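# Seat flat cable's free end and latch its connector

## Task

Insert the loose end of the flat cable fully into the connector that is currently empty and close that connector's latch, while the cable's opposite end remains latched in the other connector.

## Robot and tools

Robot: two arms, left_arm and right_arm, each with a two-finger parallel gripper and a wrist camera. left_arm stands on the +y side and right_arm on the -y side; these names do not match left and right in the images. Measured base positions in metres: left_arm (-0.044, +0.307, +0.023), right_arm (-0.039, -0.251, +0.028), each turned very slightly about z.

Frames: the scene frame has its origin at table-top height, halfway between the nominal bases, with +x pointing out over the table, +y toward left_arm and +z up. Reported hand positions, velocities and targets use this frame. Offsets in commands run along each arm's own Hand target axes, not the scene axes. On a gripper, +z is the direction the fingers point and the fingers open and close along its y axis. end_effector_position is the point between the finger pads, about 1 cm short of the tips. Reported poses may be a few centimetres off, more when the arm is stretched far.

execute_actions(actions, cameras): actions is a list of actions. Each action is a table of at most 15 rows, and each row is one control step of 1/30 s; if fewer than 15 rows are given, the last row is repeated. Every row holds 14 numbers in [-1, 1]: left_arm dx, dy, dz, rx, ry, rz, opening, then right_arm in the same order. Both arms always appear in a row. The six pose numbers are an offset from that arm's Hand target as it was when the action began; every row in the action counts from that same starting point, not from the row before. 1.0 equals 0.6 m of travel or 180 degrees of turn; rx, ry, rz form one rotation vector. Since each new action starts from the current Hand target, sending the same offset twice moves twice. Opening is absolute, not an offset: +1 is fully open (0.094 m), -1 is closed. A 0 there means half open, so to keep a gripper unchanged repeat its present opening. Six zeros re-request the current Hand target, which also ends a push against an obstacle only if you instead command the target back past the gripper. cameras: list of names, ["all"], [] for none; omitted means all images for an empty actions list and none otherwise. An empty actions list returns state and images without moving.

move(target, speed, blend, opening_speed, grip_force, blocking, cameras): target is one 14-number row laid out as above, or a list of up to 15 such rows. Every row is an offset from the arms' Hand targets at the start of the move, not from the preceding row; openings are absolute. Each gripper follows a straight line; all arms finish together, taking at least 0.5 s and at most 10 s in total (paths cut off after that). speed is the top path speed in m/s, 0.002 to 2.9, default 0.25, one value or one per target; turning is capped at twice that in rad/s. blend, in metres, rounds corners of a list (0 means stop at each point). opening_speed is how fast the opening command changes, per second on the -1..+1 scale, at least 0.2; use it to close gently. grip_force is the per-pad force cap in newtons, 10 to 50, one value or one per arm; it persists until changed, and lower values make closing slower. blocking=false returns after about 0.5 s while the move continues. Moves do not avoid obstacles or the other arm. The result adds a move: line, e.g. done, off_target, moving, held or fault, plus limits=paced (pose clipped) or limits=held (steps withheld). done means at rest within 10 mm and 2 degrees; neither done nor off_target tells you about contact.

wait(seconds 0 to 10, cameras) lets time pass holding the last commands; a running move continues. stop(cameras) brakes a running move. zoom_image(camera, region) enlarges a pixel box [x0, y0, x1, y1] from the newest image of one camera, at most 504 by 504. finished_scene(scene) ends the current scene, given its number; it is final. read_manual(section) only returns licence texts.

Cameras (all 896x504): cam_high, cam_face, cam_latch, cam_slot, cam_left_wrist, cam_right_wrist. Calibrations are supplied but fixed cameras may have shifted slightly.

Results: end_effector_position (m) and end_effector_quat_wxyz per arm; Hand target, the last commanded pose after clipping, from which the next offsets count; Tool commands; grip_measured on the opening scale (reads slightly wide when empty; the last Joint positions entry is the opening in metres); Joint velocities (may be omitted when all are at noise level); joint torques, which include gravity and have offsets and noise. Grippers often come to rest a few centimetres short of the command because of friction and weight; another command, even all zeros, retries, and you can add the remaining distance as an offset. Each step the controller limits commanded orientation to 40 degrees from the measured one.

Avoid: letting anything drop or leave the table; striking fixtures or the table; fast contact or pressing a target far beyond a contact point; any contact between the two arms, including one gripper closing on the other's fingers; straining a wrist camera cable; paths passing close to an arm's own base (swing around it). The cable is delicate: close slowly and with reduced grip_force. Heat builds when holding loads, reaching far or pushing against something unreachable: MOTOR HOT appears at 75 °C, at 90 °C the arm folds and stops working, at 100 °C it collapses. Any arm stop is costly. The finished state must stay correct after the robot lets go.

Each tool is called after "Call:" as a command line: name --argument value for each argument, lists and objects as JSON in quotes; but a table of rows of numbers goes row by row, as --pt "numbers of a row", without its own name.

## Session

Call:
execute_actions --actions '[]'

Scene clock: 0.00 s.
left_arm: end_effector_position=(+0.1837, +0.2743, +0.2428) grip_measured=+1.000 end_effector_quat_wxyz=(+0.637, -0.008, +0.742, -0.211) | right_arm: end_effector_position=(+0.1332, -0.4459, +0.1638) grip_measured=+1.000 end_effector_quat_wxyz=(+0.536, +0.169, +0.818, -0.121)
Joint positions: left_arm=[0.377 0.115 0.273 -0.284 0.65 -0.254 0.094] | right_arm=[-1.431 0.738 0.315 -0.237 -0.87 -0.554 0.094]
Joint velocities: within noise
Joint torques (N m): no reading
Heat: left arm: 30 °C; right arm: 34 °C.
Hand target: left_arm +0.1826, +0.2737, +0.2506; +0.645, -0.003, +0.736, -0.208 | right_arm +0.1344, -0.4456, +0.1691; +0.541, +0.163, +0.816, -0.123
Tool commands: left_gripper/opening=+1.0 right_gripper/opening=+1.0

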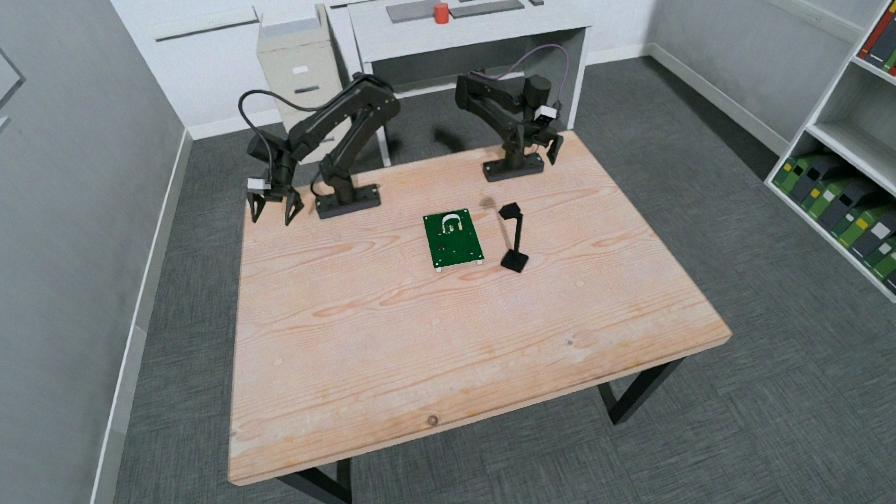

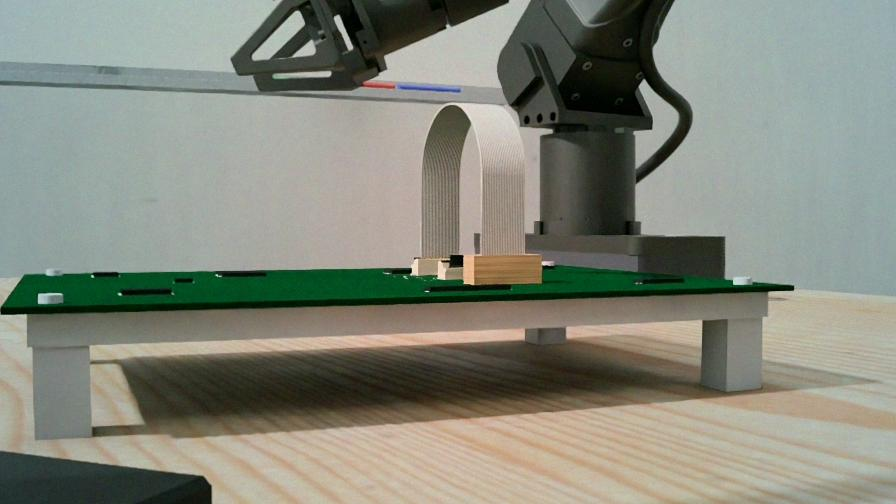

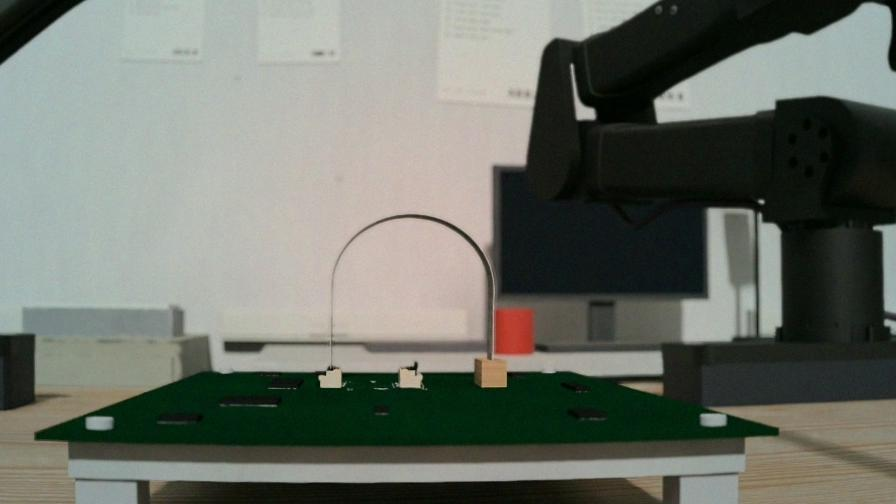

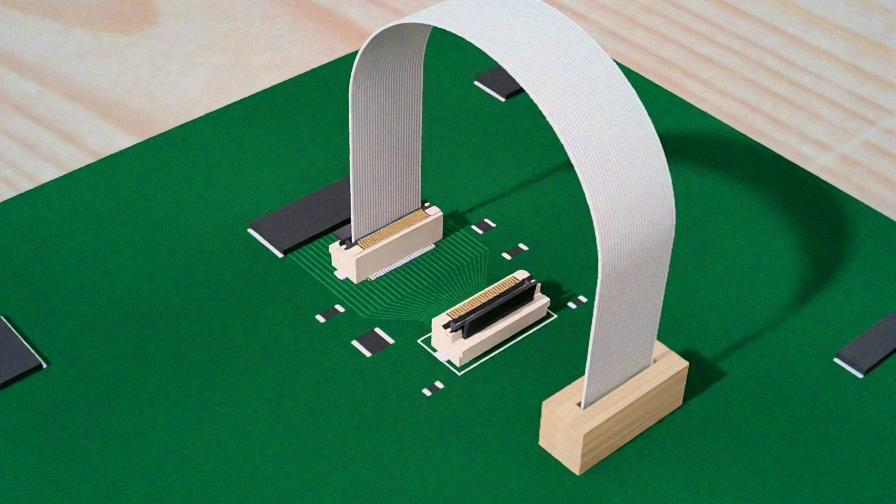

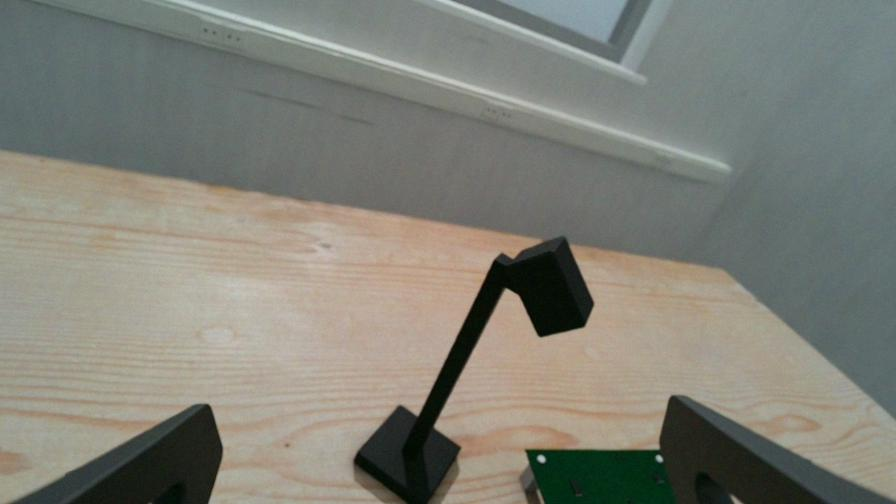

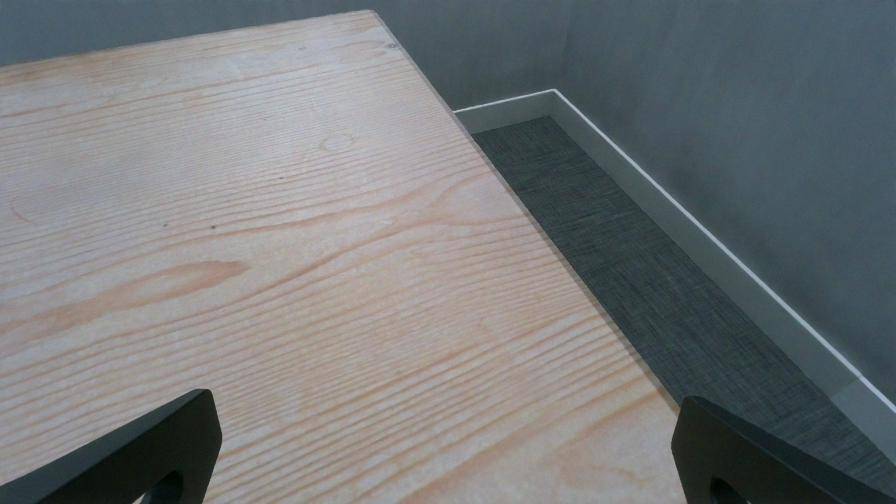

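Call:
zoom_image --camera "cam_slot" --region '[300, 170, 600, 420]'

Call:
zoom_image --camera "cam_latch" --region '[280, 190, 560, 420]'

Call:
zoom_image --camera "cam_face" --region '[340, 90, 620, 310]'

Call:
zoom_image --camera "cam_slot" --region '[500, 300, 720, 490]'

Call:
zoom_image --camera "cam_high" --region '[390, 180, 550, 290]'

Scaled by 1.680 from the camera's 896x504 image, which has a finer 1280x720 frame.

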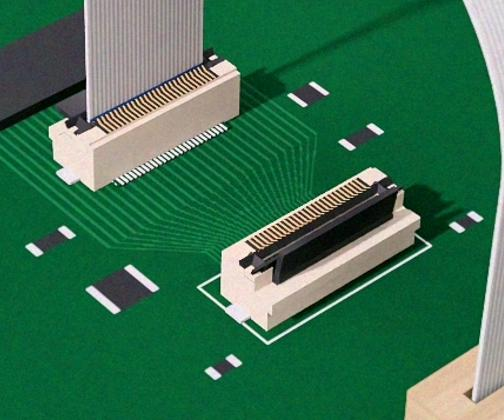

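Scaled by 1.800 from the camera's 896x504 image, which has a finer 1280x720 frame.

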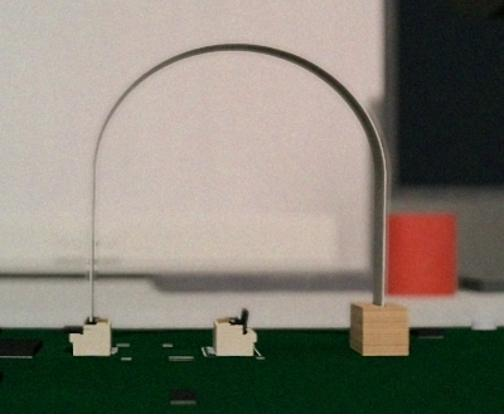

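Scaled by 1.800 from the camera's 896x504 image, which has a finer 1280x720 frame.

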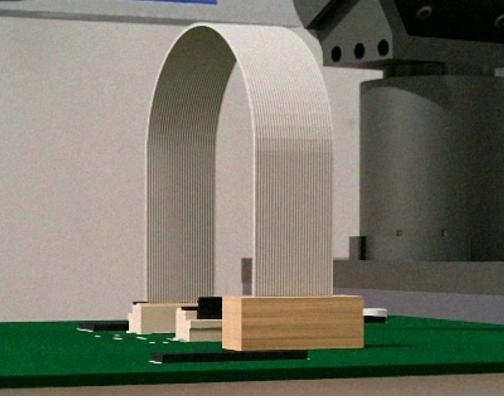

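Scaled by 2.291 from the camera's 896x504 image, which has a finer 1280x720 frame.

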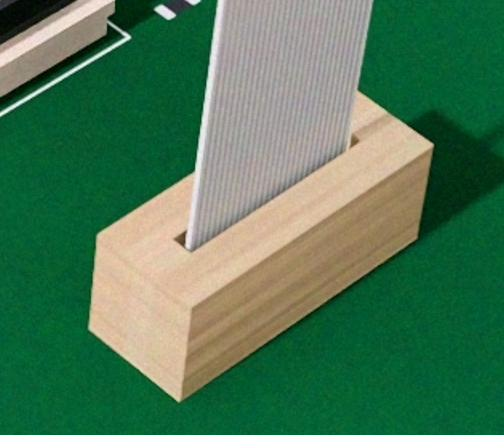

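Scaled by 3.150 from the camera's 896x504 image, which has a finer 1280x720 frame.

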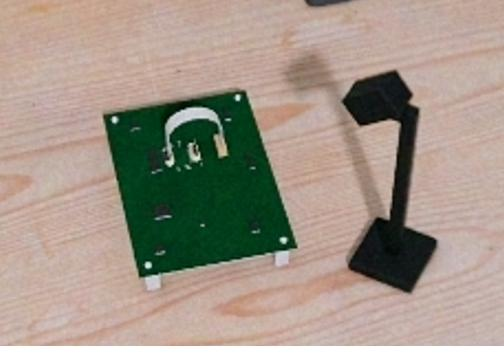

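Call:
zoom_image --camera "cam_latch" --region '[300, 350, 440, 400]'

Call:
zoom_image --camera "cam_slot" --region '[310, 190, 460, 290]'

Call:
zoom_image --camera "cam_slot" --region '[410, 255, 580, 380]'

Call:
zoom_image --camera "cam_face" --region '[400, 240, 560, 300]'

Scaled by 3.600 from the camera's 896x504 image, which has a finer 1280x720 frame.

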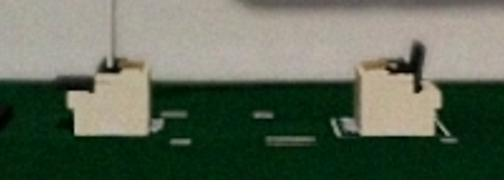

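Scaled by 3.360 from the camera's 896x504 image, which has a finer 1280x720 frame.

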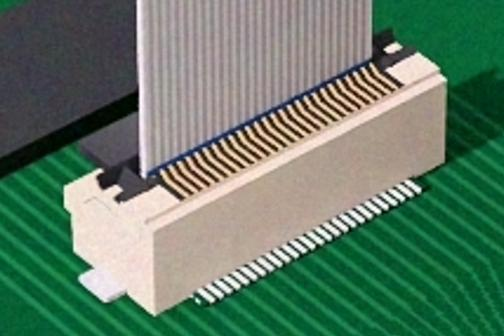

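Scaled by 2.965 from the camera's 896x504 image, which has a finer 1280x720 frame.

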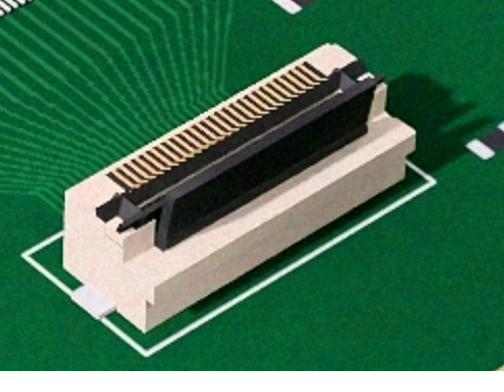

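Scaled by 3.150 from the camera's 896x504 image, which has a finer 1280x720 frame.

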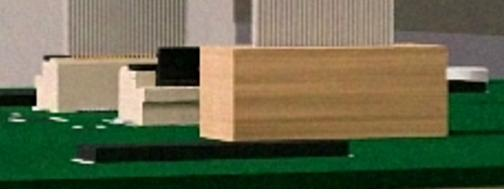

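Call:
move --pt "0.0477 -0.1652 0.0848 -0.085 0.1396 0.078 -0.55 0 0 0 0 0 0 1" --pt "0.3657 -0.2655 0.0467 -0.085 0.1396 0.078 -0.55 0 0 0 0 0 0 1" --blend '[0.03,0]' --speed 0.25 --cameras '["all"]'

Scene clock: 32.87 s.
left_arm: end_effector_position=(+0.1274, +0.0671, +0.0823) grip_measured=-0.547 end_effector_quat_wxyz=(+0.470, +0.057, +0.880, -0.015) | right_arm: end_effector_position=(+0.1332, -0.4459, +0.1638) grip_measured=+1.000 end_effector_quat_wxyz=(+0.536, +0.169, +0.818, -0.121)
Joint positions: left_arm=[-1.447 1.53 0.627 -0.394 -0.954 -1.206 0.021] | right_arm=[-1.431 0.738 0.315 -0.237 -0.87 -0.554 0.094]
Joint torques (N m): left_arm=[-0.39 -4 7.88 0.79 -0.76 -0.13] | right_arm=[-0.1 -0.47 8.95 1.37 -0.47 -0.02]
Heat: left arm: 32 °C; right arm: 35 °C.
Hand target: left_arm +0.1300, +0.0600, +0.0897; +0.485, +0.047, +0.873, -0.025 | right_arm +0.1344, -0.4456, +0.1691; +0.541, +0.163, +0.816, -0.123
Off the commanded pose: left_arm 0.011 m, 2 deg | right_arm 0.006 m, 1 deg.
move: off_target (left_arm)
camera_calibration:
cam_left_wrist: T_world_to_cam=[[-0.131653, -0.9906, -0.0371272, 0.0857958], [-0.838019, 0.131225, -0.529627, 0.180765], [0.529521, -0.0386139, -0.847418, 0.0989448], [0, 0, 0, 1]] pos_world=[0.110386, 0.0650891, 0.182771]

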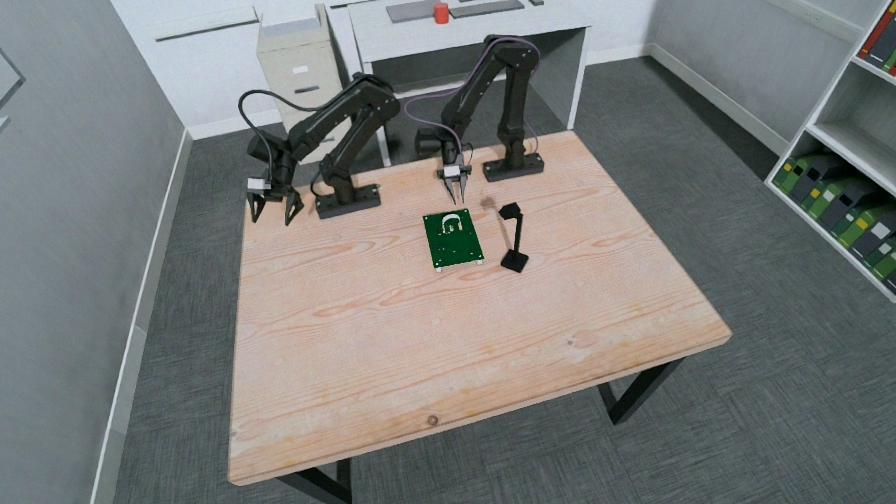

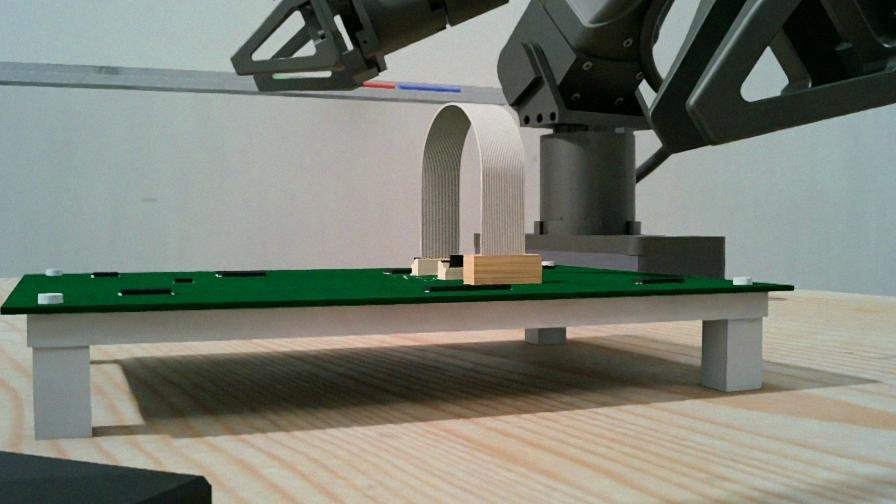

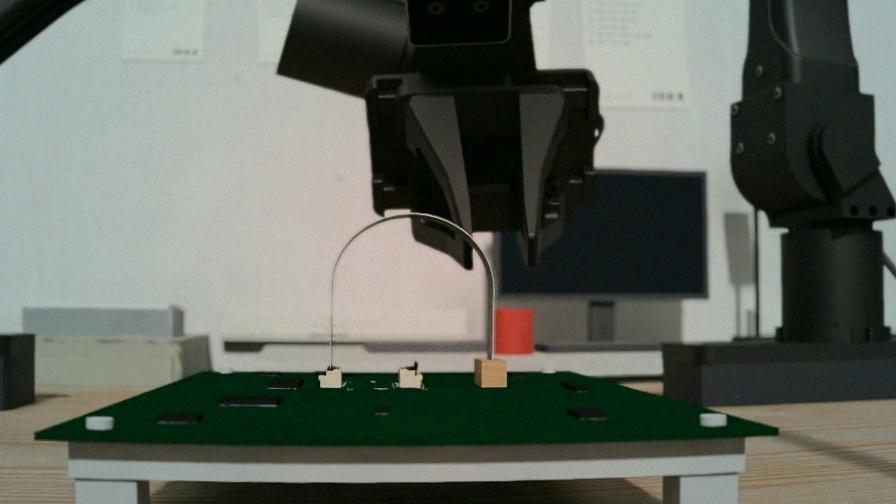

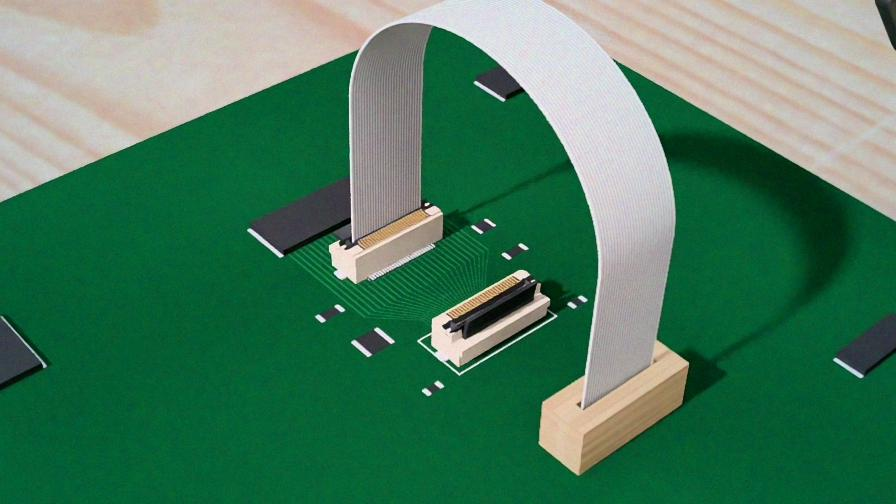

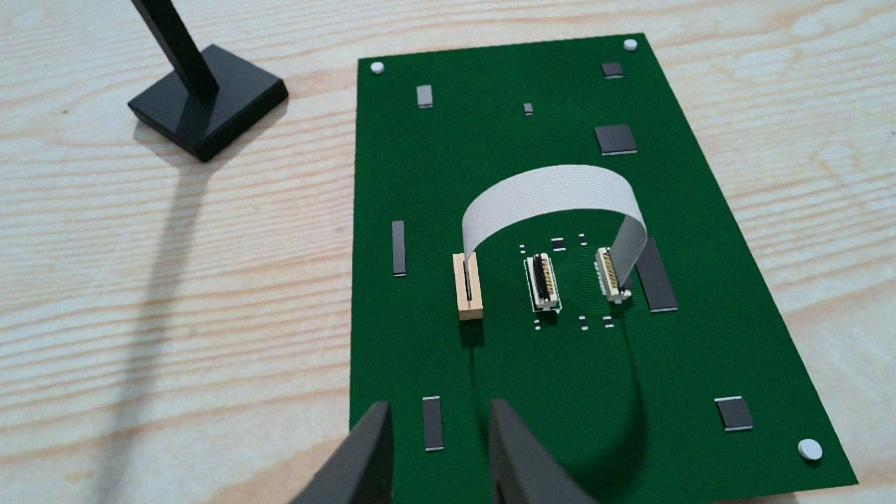

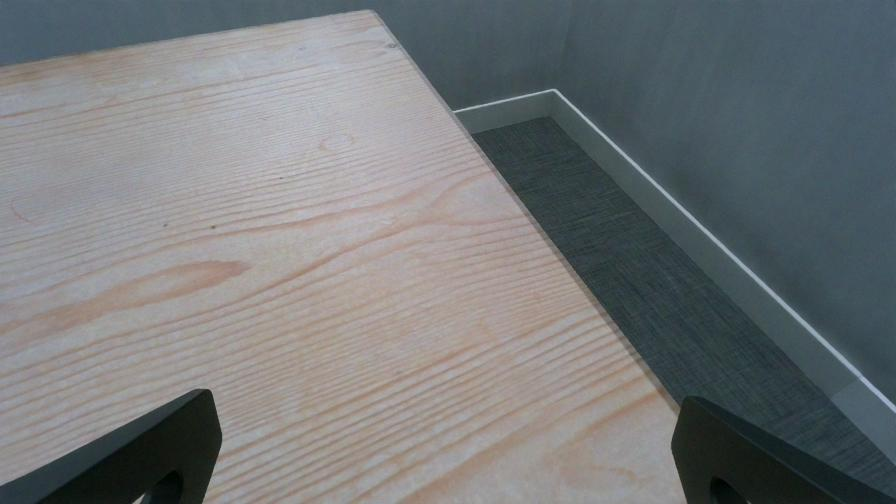

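Call:
move --target '[0.0105,-0.0127,0.0528,-0.0027,-0.0104,-0.0119,-0.55,0,0,0,0,0,0,1]' --speed 0.12 --cameras '["cam_latch","cam_slot","cam_left_wrist"]'

Scene clock: 40.43 s.
left_arm: end_effector_position=(+0.1491, +0.0444, +0.0677) grip_measured=-0.547 end_effector_quat_wxyz=(+0.487, +0.030, +0.872, -0.041) | right_arm: end_effector_position=(+0.1332, -0.4459, +0.1638) grip_measured=+1.000 end_effector_quat_wxyz=(+0.536, +0.169, +0.818, -0.121)
Joint positions: left_arm=[-1.382 1.654 0.627 -0.126 -0.963 -1.126 0.021] | right_arm=[-1.431 0.738 0.315 -0.237 -0.87 -0.554 0.094]
Joint torques (N m): left_arm=[0.36 -4.98 4.62 1.02 -0.72 0.04] | right_arm=[-0.1 -0.49 8.91 1.38 -0.49 -0.01]
Heat: left arm: 31 °C; right arm: 35 °C.
Hand target: left_arm +0.1526, +0.0499, +0.0676; +0.498, +0.028, +0.866, -0.031 | right_arm +0.1344, -0.4456, +0.1691; +0.541, +0.163, +0.816, -0.123
Off the commanded pose: left_arm 0.007 m, 2 deg | right_arm 0.006 m, 1 deg.
move: done
camera_calibration:
cam_left_wrist: T_world_to_cam=[[-0.106956, -0.993774, 0.0311946, 0.0574749], [-0.822162, 0.0707554, -0.564839, 0.196859], [0.559115, -0.0860596, -0.824612, 0.0703094], [0, 0, 0, 1]] pos_world=[0.128686, 0.049239, 0.167378]
Images, in order (width x height): cam_latch 896x504, cam_slot 896x504, cam_left_wrist 896x504.

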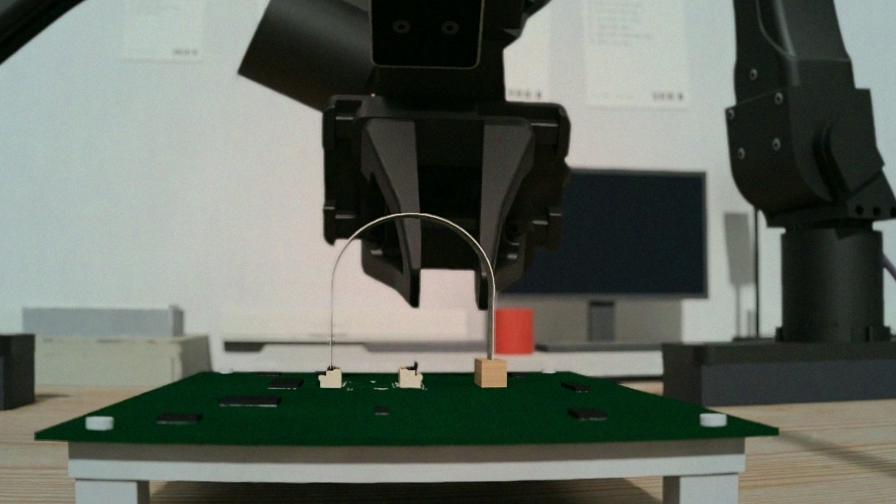

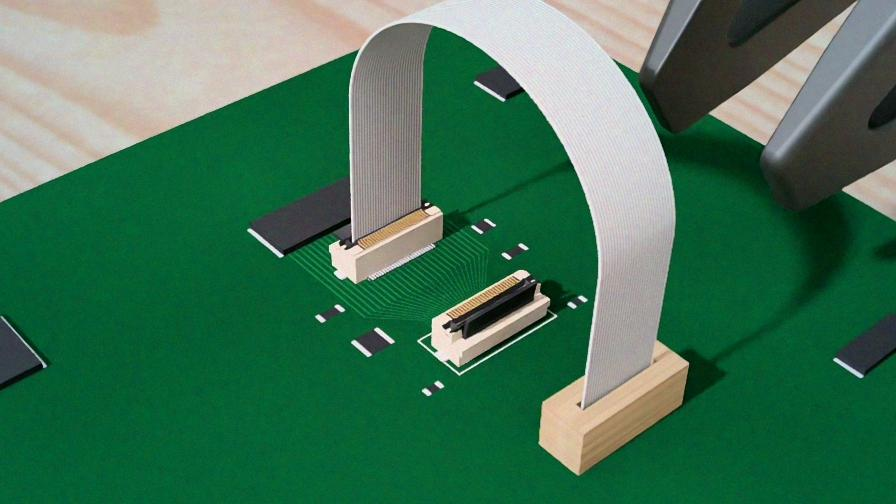

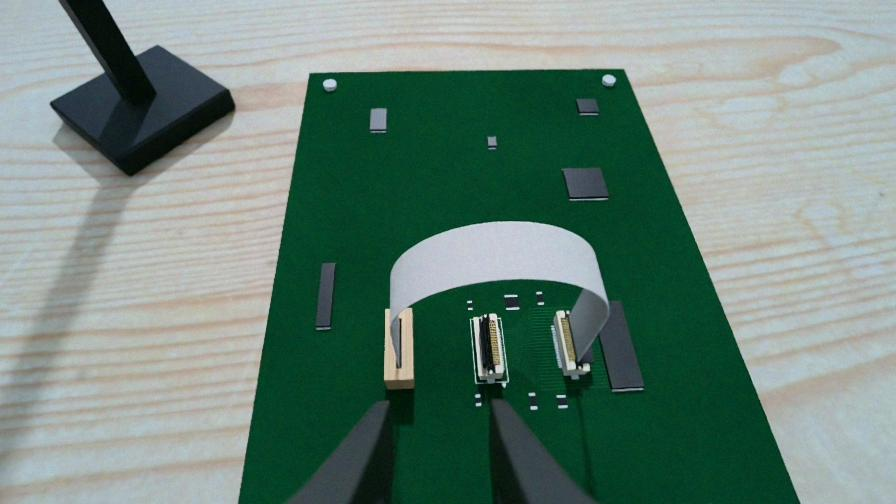

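Call:
move --target '[0.01,0.0161,0.0059,-0.0155,0.0024,0.0064,-0.55,0,0,0,0,0,0,1]' --speed 0.1

Scene clock: 46.97 s.
left_arm: end_effector_position=(+0.1500, +0.0536, +0.0596) grip_measured=-0.547 end_effector_quat_wxyz=(+0.486, +0.030, +0.873, -0.018) | right_arm: end_effector_position=(+0.1332, -0.4459, +0.1638) grip_measured=+1.000 end_effector_quat_wxyz=(+0.536, +0.169, +0.818, -0.121)
Joint positions: left_arm=[-1.377 1.682 0.627 -0.161 -0.974 -1.153 0.021] | right_arm=[-1.431 0.738 0.315 -0.237 -0.87 -0.554 0.094]
Joint torques (N m): left_arm=[0.42 -4.85 5.44 0.69 -0.74 -0.08] | right_arm=[-0.08 -0.49 8.95 1.38 -0.47 -0.01]
Heat: left arm: 31 °C; right arm: 35 °C.
Hand target: left_arm +0.1535, +0.0594, +0.0604; +0.496, +0.024, +0.868, -0.005 | right_arm +0.1344, -0.4456, +0.1691; +0.541, +0.163, +0.816, -0.123
Off the commanded pose: left_arm 0.007 m, 2 deg | right_arm 0.006 m, 1 deg.
move: done

Call:
move --target '[-0.0208,0.0022,0.0418,0,0,0,-0.55,0,0,0,0,0,0,1]' --speed 0.08 --cameras '["cam_latch","cam_slot","cam_face","cam_left_wrist"]'

Call:
zoom_image --camera "cam_latch" --region '[300, 200, 580, 400]'

Scene clock: 49.80 s.
left_arm: end_effector_position=(+0.1800, +0.0554, +0.0610) grip_measured=-0.547 end_effector_quat_wxyz=(+0.492, +0.024, +0.870, -0.012) | right_arm: end_effector_position=(+0.1332, -0.4459, +0.1638) grip_measured=+1.000 end_effector_quat_wxyz=(+0.536, +0.169, +0.818, -0.121)
Joint positions: left_arm=[-1.266 1.694 0.615 -0.005 -0.948 -0.989 0.021] | right_arm=[-1.431 0.738 0.315 -0.237 -0.87 -0.554 0.094]
Joint torques (N m): left_arm=[0.31 -5.01 4.56 1.13 -0.53 0.02] | right_arm=[-0.06 -0.46 8.91 1.36 -0.46 0]
Heat: left arm: 31 °C; right arm: 35 °C.
Hand target: left_arm +0.1814, +0.0595, +0.0584; +0.496, +0.025, +0.868, -0.005 | right_arm +0.1344, -0.4456, +0.1691; +0.541, +0.163, +0.816, -0.123
Off the commanded pose: left_arm 0.005 m, 1 deg | right_arm 0.006 m, 1 deg.
move: done
camera_calibration:
cam_left_wrist: T_world_to_cam=[[-0.0696169, -0.997469, -0.0144824, 0.0681522], [-0.818223, 0.0653996, -0.571169, 0.217679], [0.57067, -0.0279131, -0.820705, 0.0429532], [0, 0, 0, 1]] pos_world=[0.158343, 0.0549425, 0.16057]
Images, in order (width x height): cam_face 896x504, cam_latch 896x504, cam_slot 896x504, cam_left_wrist 896x504.

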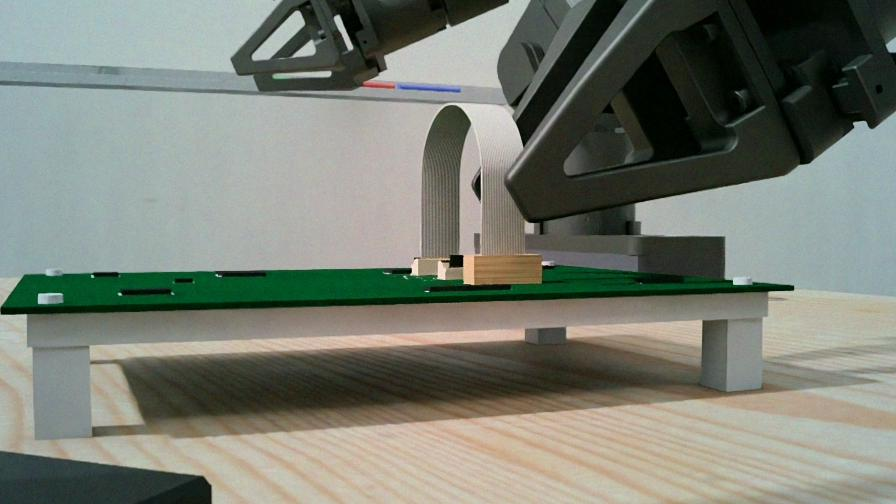

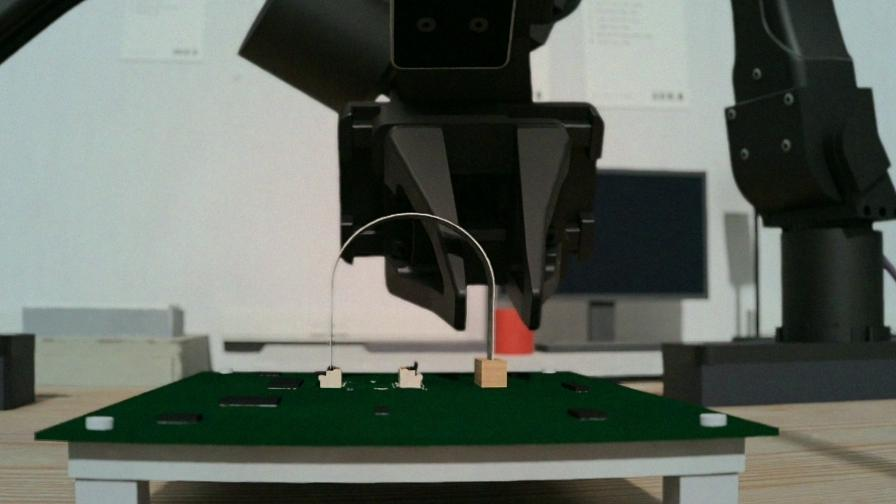

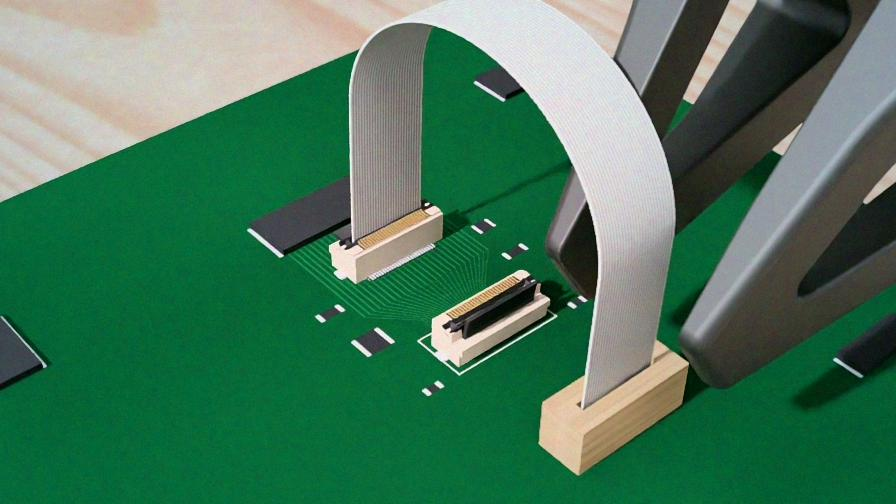

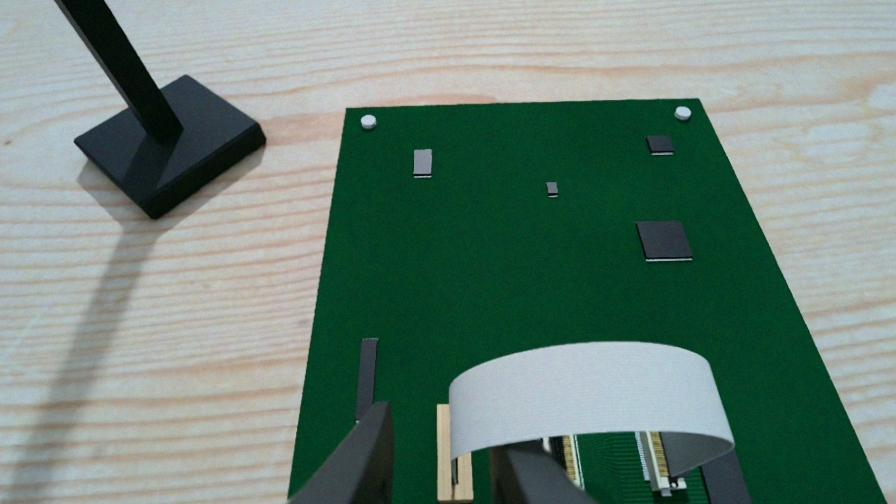

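Scaled by 1.800 from the camera's 896x504 image, which has a finer 1280x720 frame.

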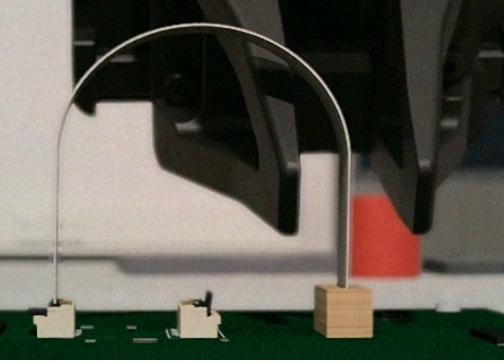

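Call:
move --target '[0.01,-0.0043,0.0073,0,0,0,-0.55,0,0,0,0,0,0,1]' --speed 0.05 --cameras '["cam_latch","cam_slot"]'

Call:
zoom_image --camera "cam_latch" --region '[380, 260, 580, 400]'

Scene clock: 53.17 s.
left_arm: end_effector_position=(+0.1806, +0.0528, +0.0534) grip_measured=-0.547 end_effector_quat_wxyz=(+0.492, +0.025, +0.870, -0.012) | right_arm: end_effector_position=(+0.1332, -0.4459, +0.1638) grip_measured=+1.000 end_effector_quat_wxyz=(+0.536, +0.169, +0.818, -0.121)
Joint positions: left_arm=[-1.266 1.731 0.615 0.032 -0.947 -0.989 0.021] | right_arm=[-1.431 0.738 0.315 -0.237 -0.87 -0.554 0.094]
Joint torques (N m): left_arm=[0.28 -5.18 4.51 1.13 -0.54 0.03] | right_arm=[-0.09 -0.44 8.92 1.38 -0.47 -0.01]
Heat: left arm: 30 °C; right arm: 35 °C.
Hand target: left_arm +0.1820, +0.0569, +0.0510; +0.496, +0.025, +0.868, -0.005 | right_arm +0.1344, -0.4456, +0.1691; +0.541, +0.163, +0.816, -0.123
Off the commanded pose: left_arm 0.005 m, 1 deg | right_arm 0.006 m, 1 deg.
move: done
Images, in order (width x height): cam_latch 896x504, cam_slot 896x504.

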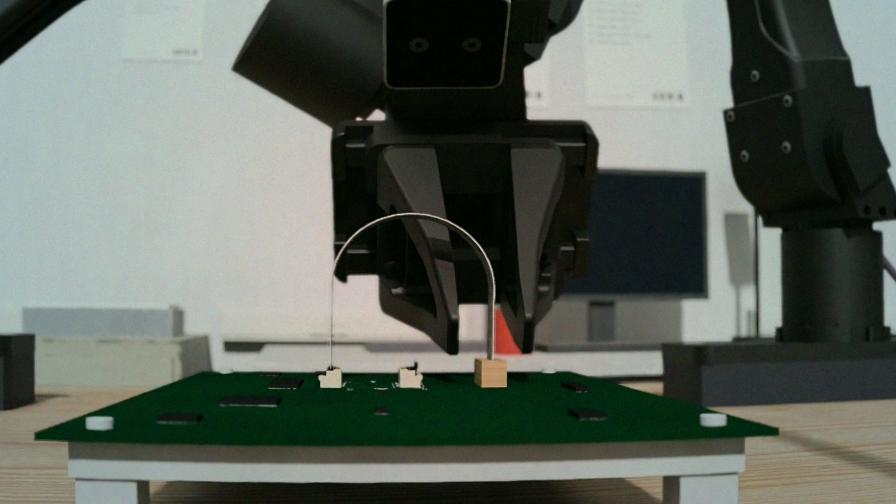

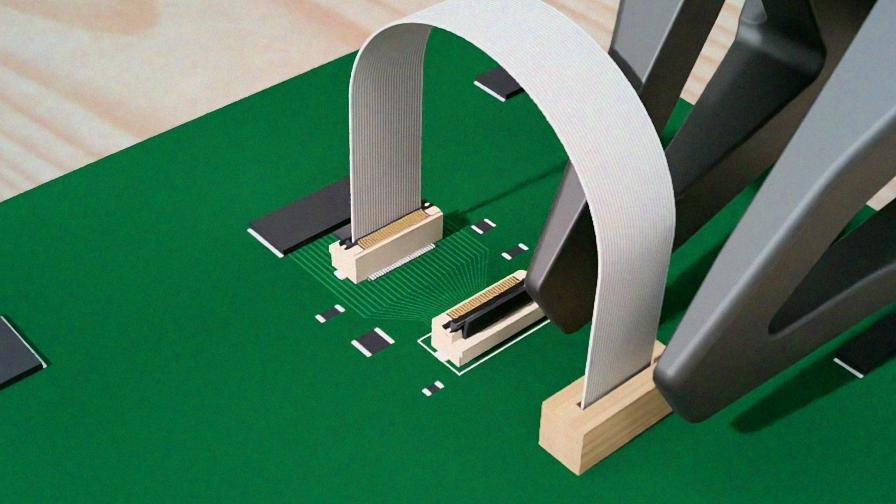

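Scaled by 2.520 from the camera's 896x504 image, which has a finer 1280x720 frame.

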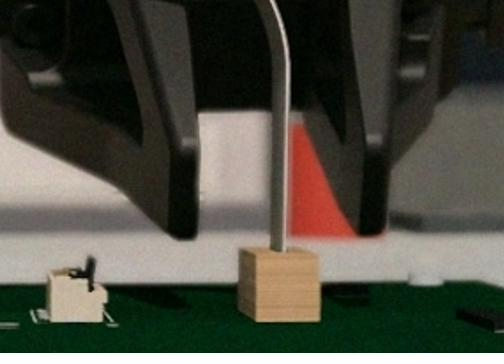

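Call:
move --target '[0,0,0,0,0,0,-1,0,0,0,0,0,0,1]' --speed 0.05 --grip_force '[30,50]' --opening_speed 0.4 --cameras '["cam_latch","cam_slot","cam_face"]'

Call:
zoom_image --camera "cam_latch" --region '[380, 260, 580, 400]'

Scene clock: 55.70 s.
left_arm: end_effector_position=(+0.1807, +0.0526, +0.0535) grip_measured=-0.981 end_effector_quat_wxyz=(+0.492, +0.024, +0.870, -0.012) | right_arm: end_effector_position=(+0.1332, -0.4459, +0.1638) grip_measured=+1.000 end_effector_quat_wxyz=(+0.536, +0.169, +0.818, -0.121)
Joint positions: left_arm=[-1.266 1.731 0.615 0.033 -0.947 -0.989 0.001] | right_arm=[-1.431 0.738 0.315 -0.237 -0.87 -0.554 0.094]
Joint torques (N m): left_arm=[0.27 -5.14 4.42 1.12 -0.53 0.04] | right_arm=[-0.13 -0.47 8.9 1.38 -0.49 0.01]
Heat: left arm: 30 °C; right arm: 35 °C.
Hand target: left_arm +0.1820, +0.0569, +0.0510; +0.496, +0.024, +0.868, -0.005 | right_arm +0.1344, -0.4456, +0.1691; +0.541, +0.163, +0.816, -0.123
Off the commanded pose: left_arm 0.005 m, 1 deg | right_arm 0.006 m, 1 deg.
grip_force (N): 30, 50
move: done
Images, in order (width x height): cam_face 896x504, cam_latch 896x504, cam_slot 896x504.

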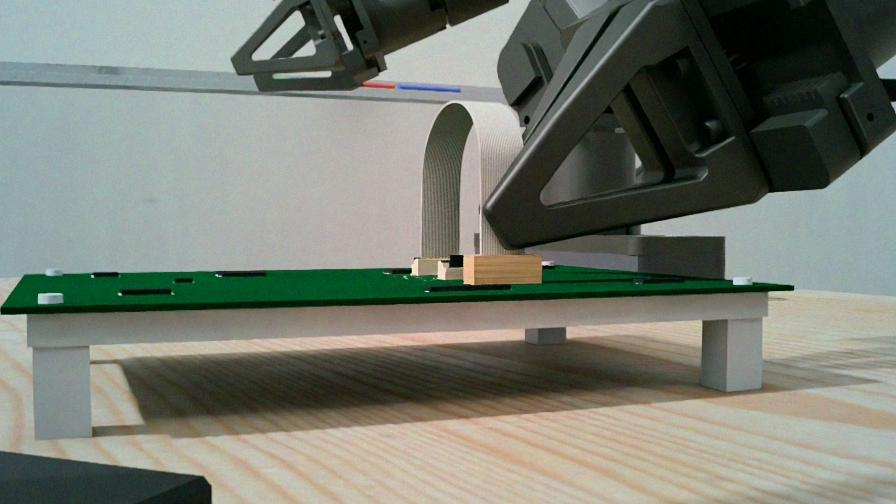

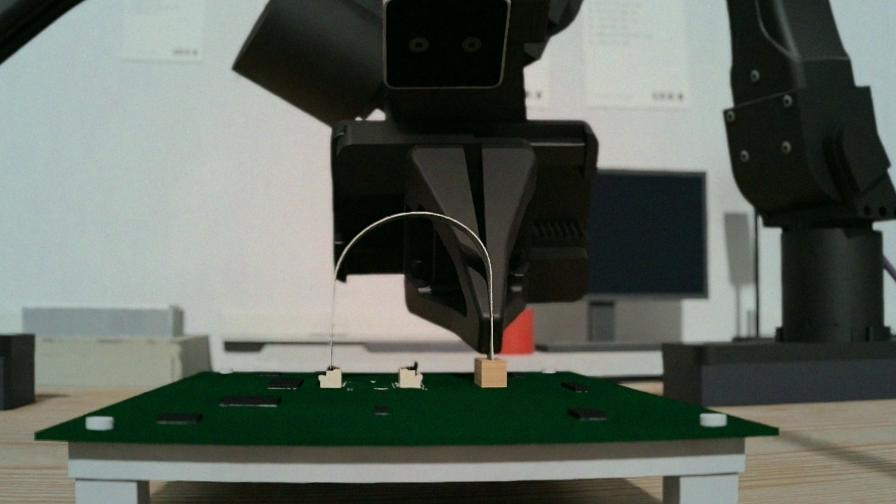

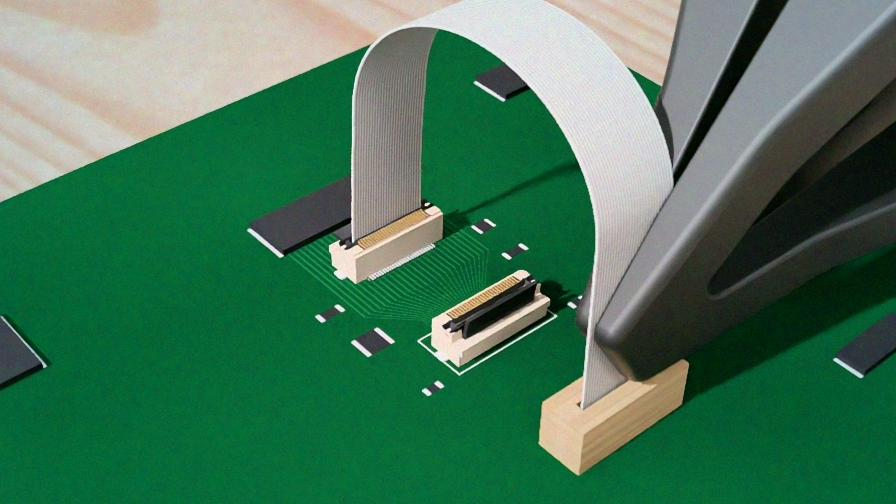

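Scaled by 2.520 from the camera's 896x504 image, which has a finer 1280x720 frame.

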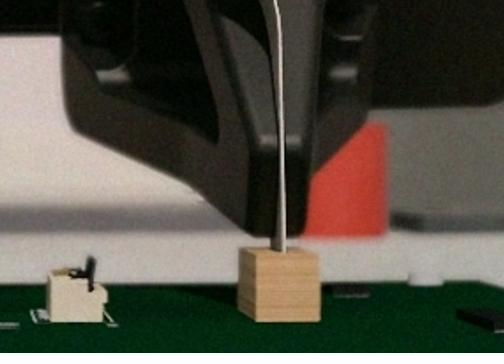

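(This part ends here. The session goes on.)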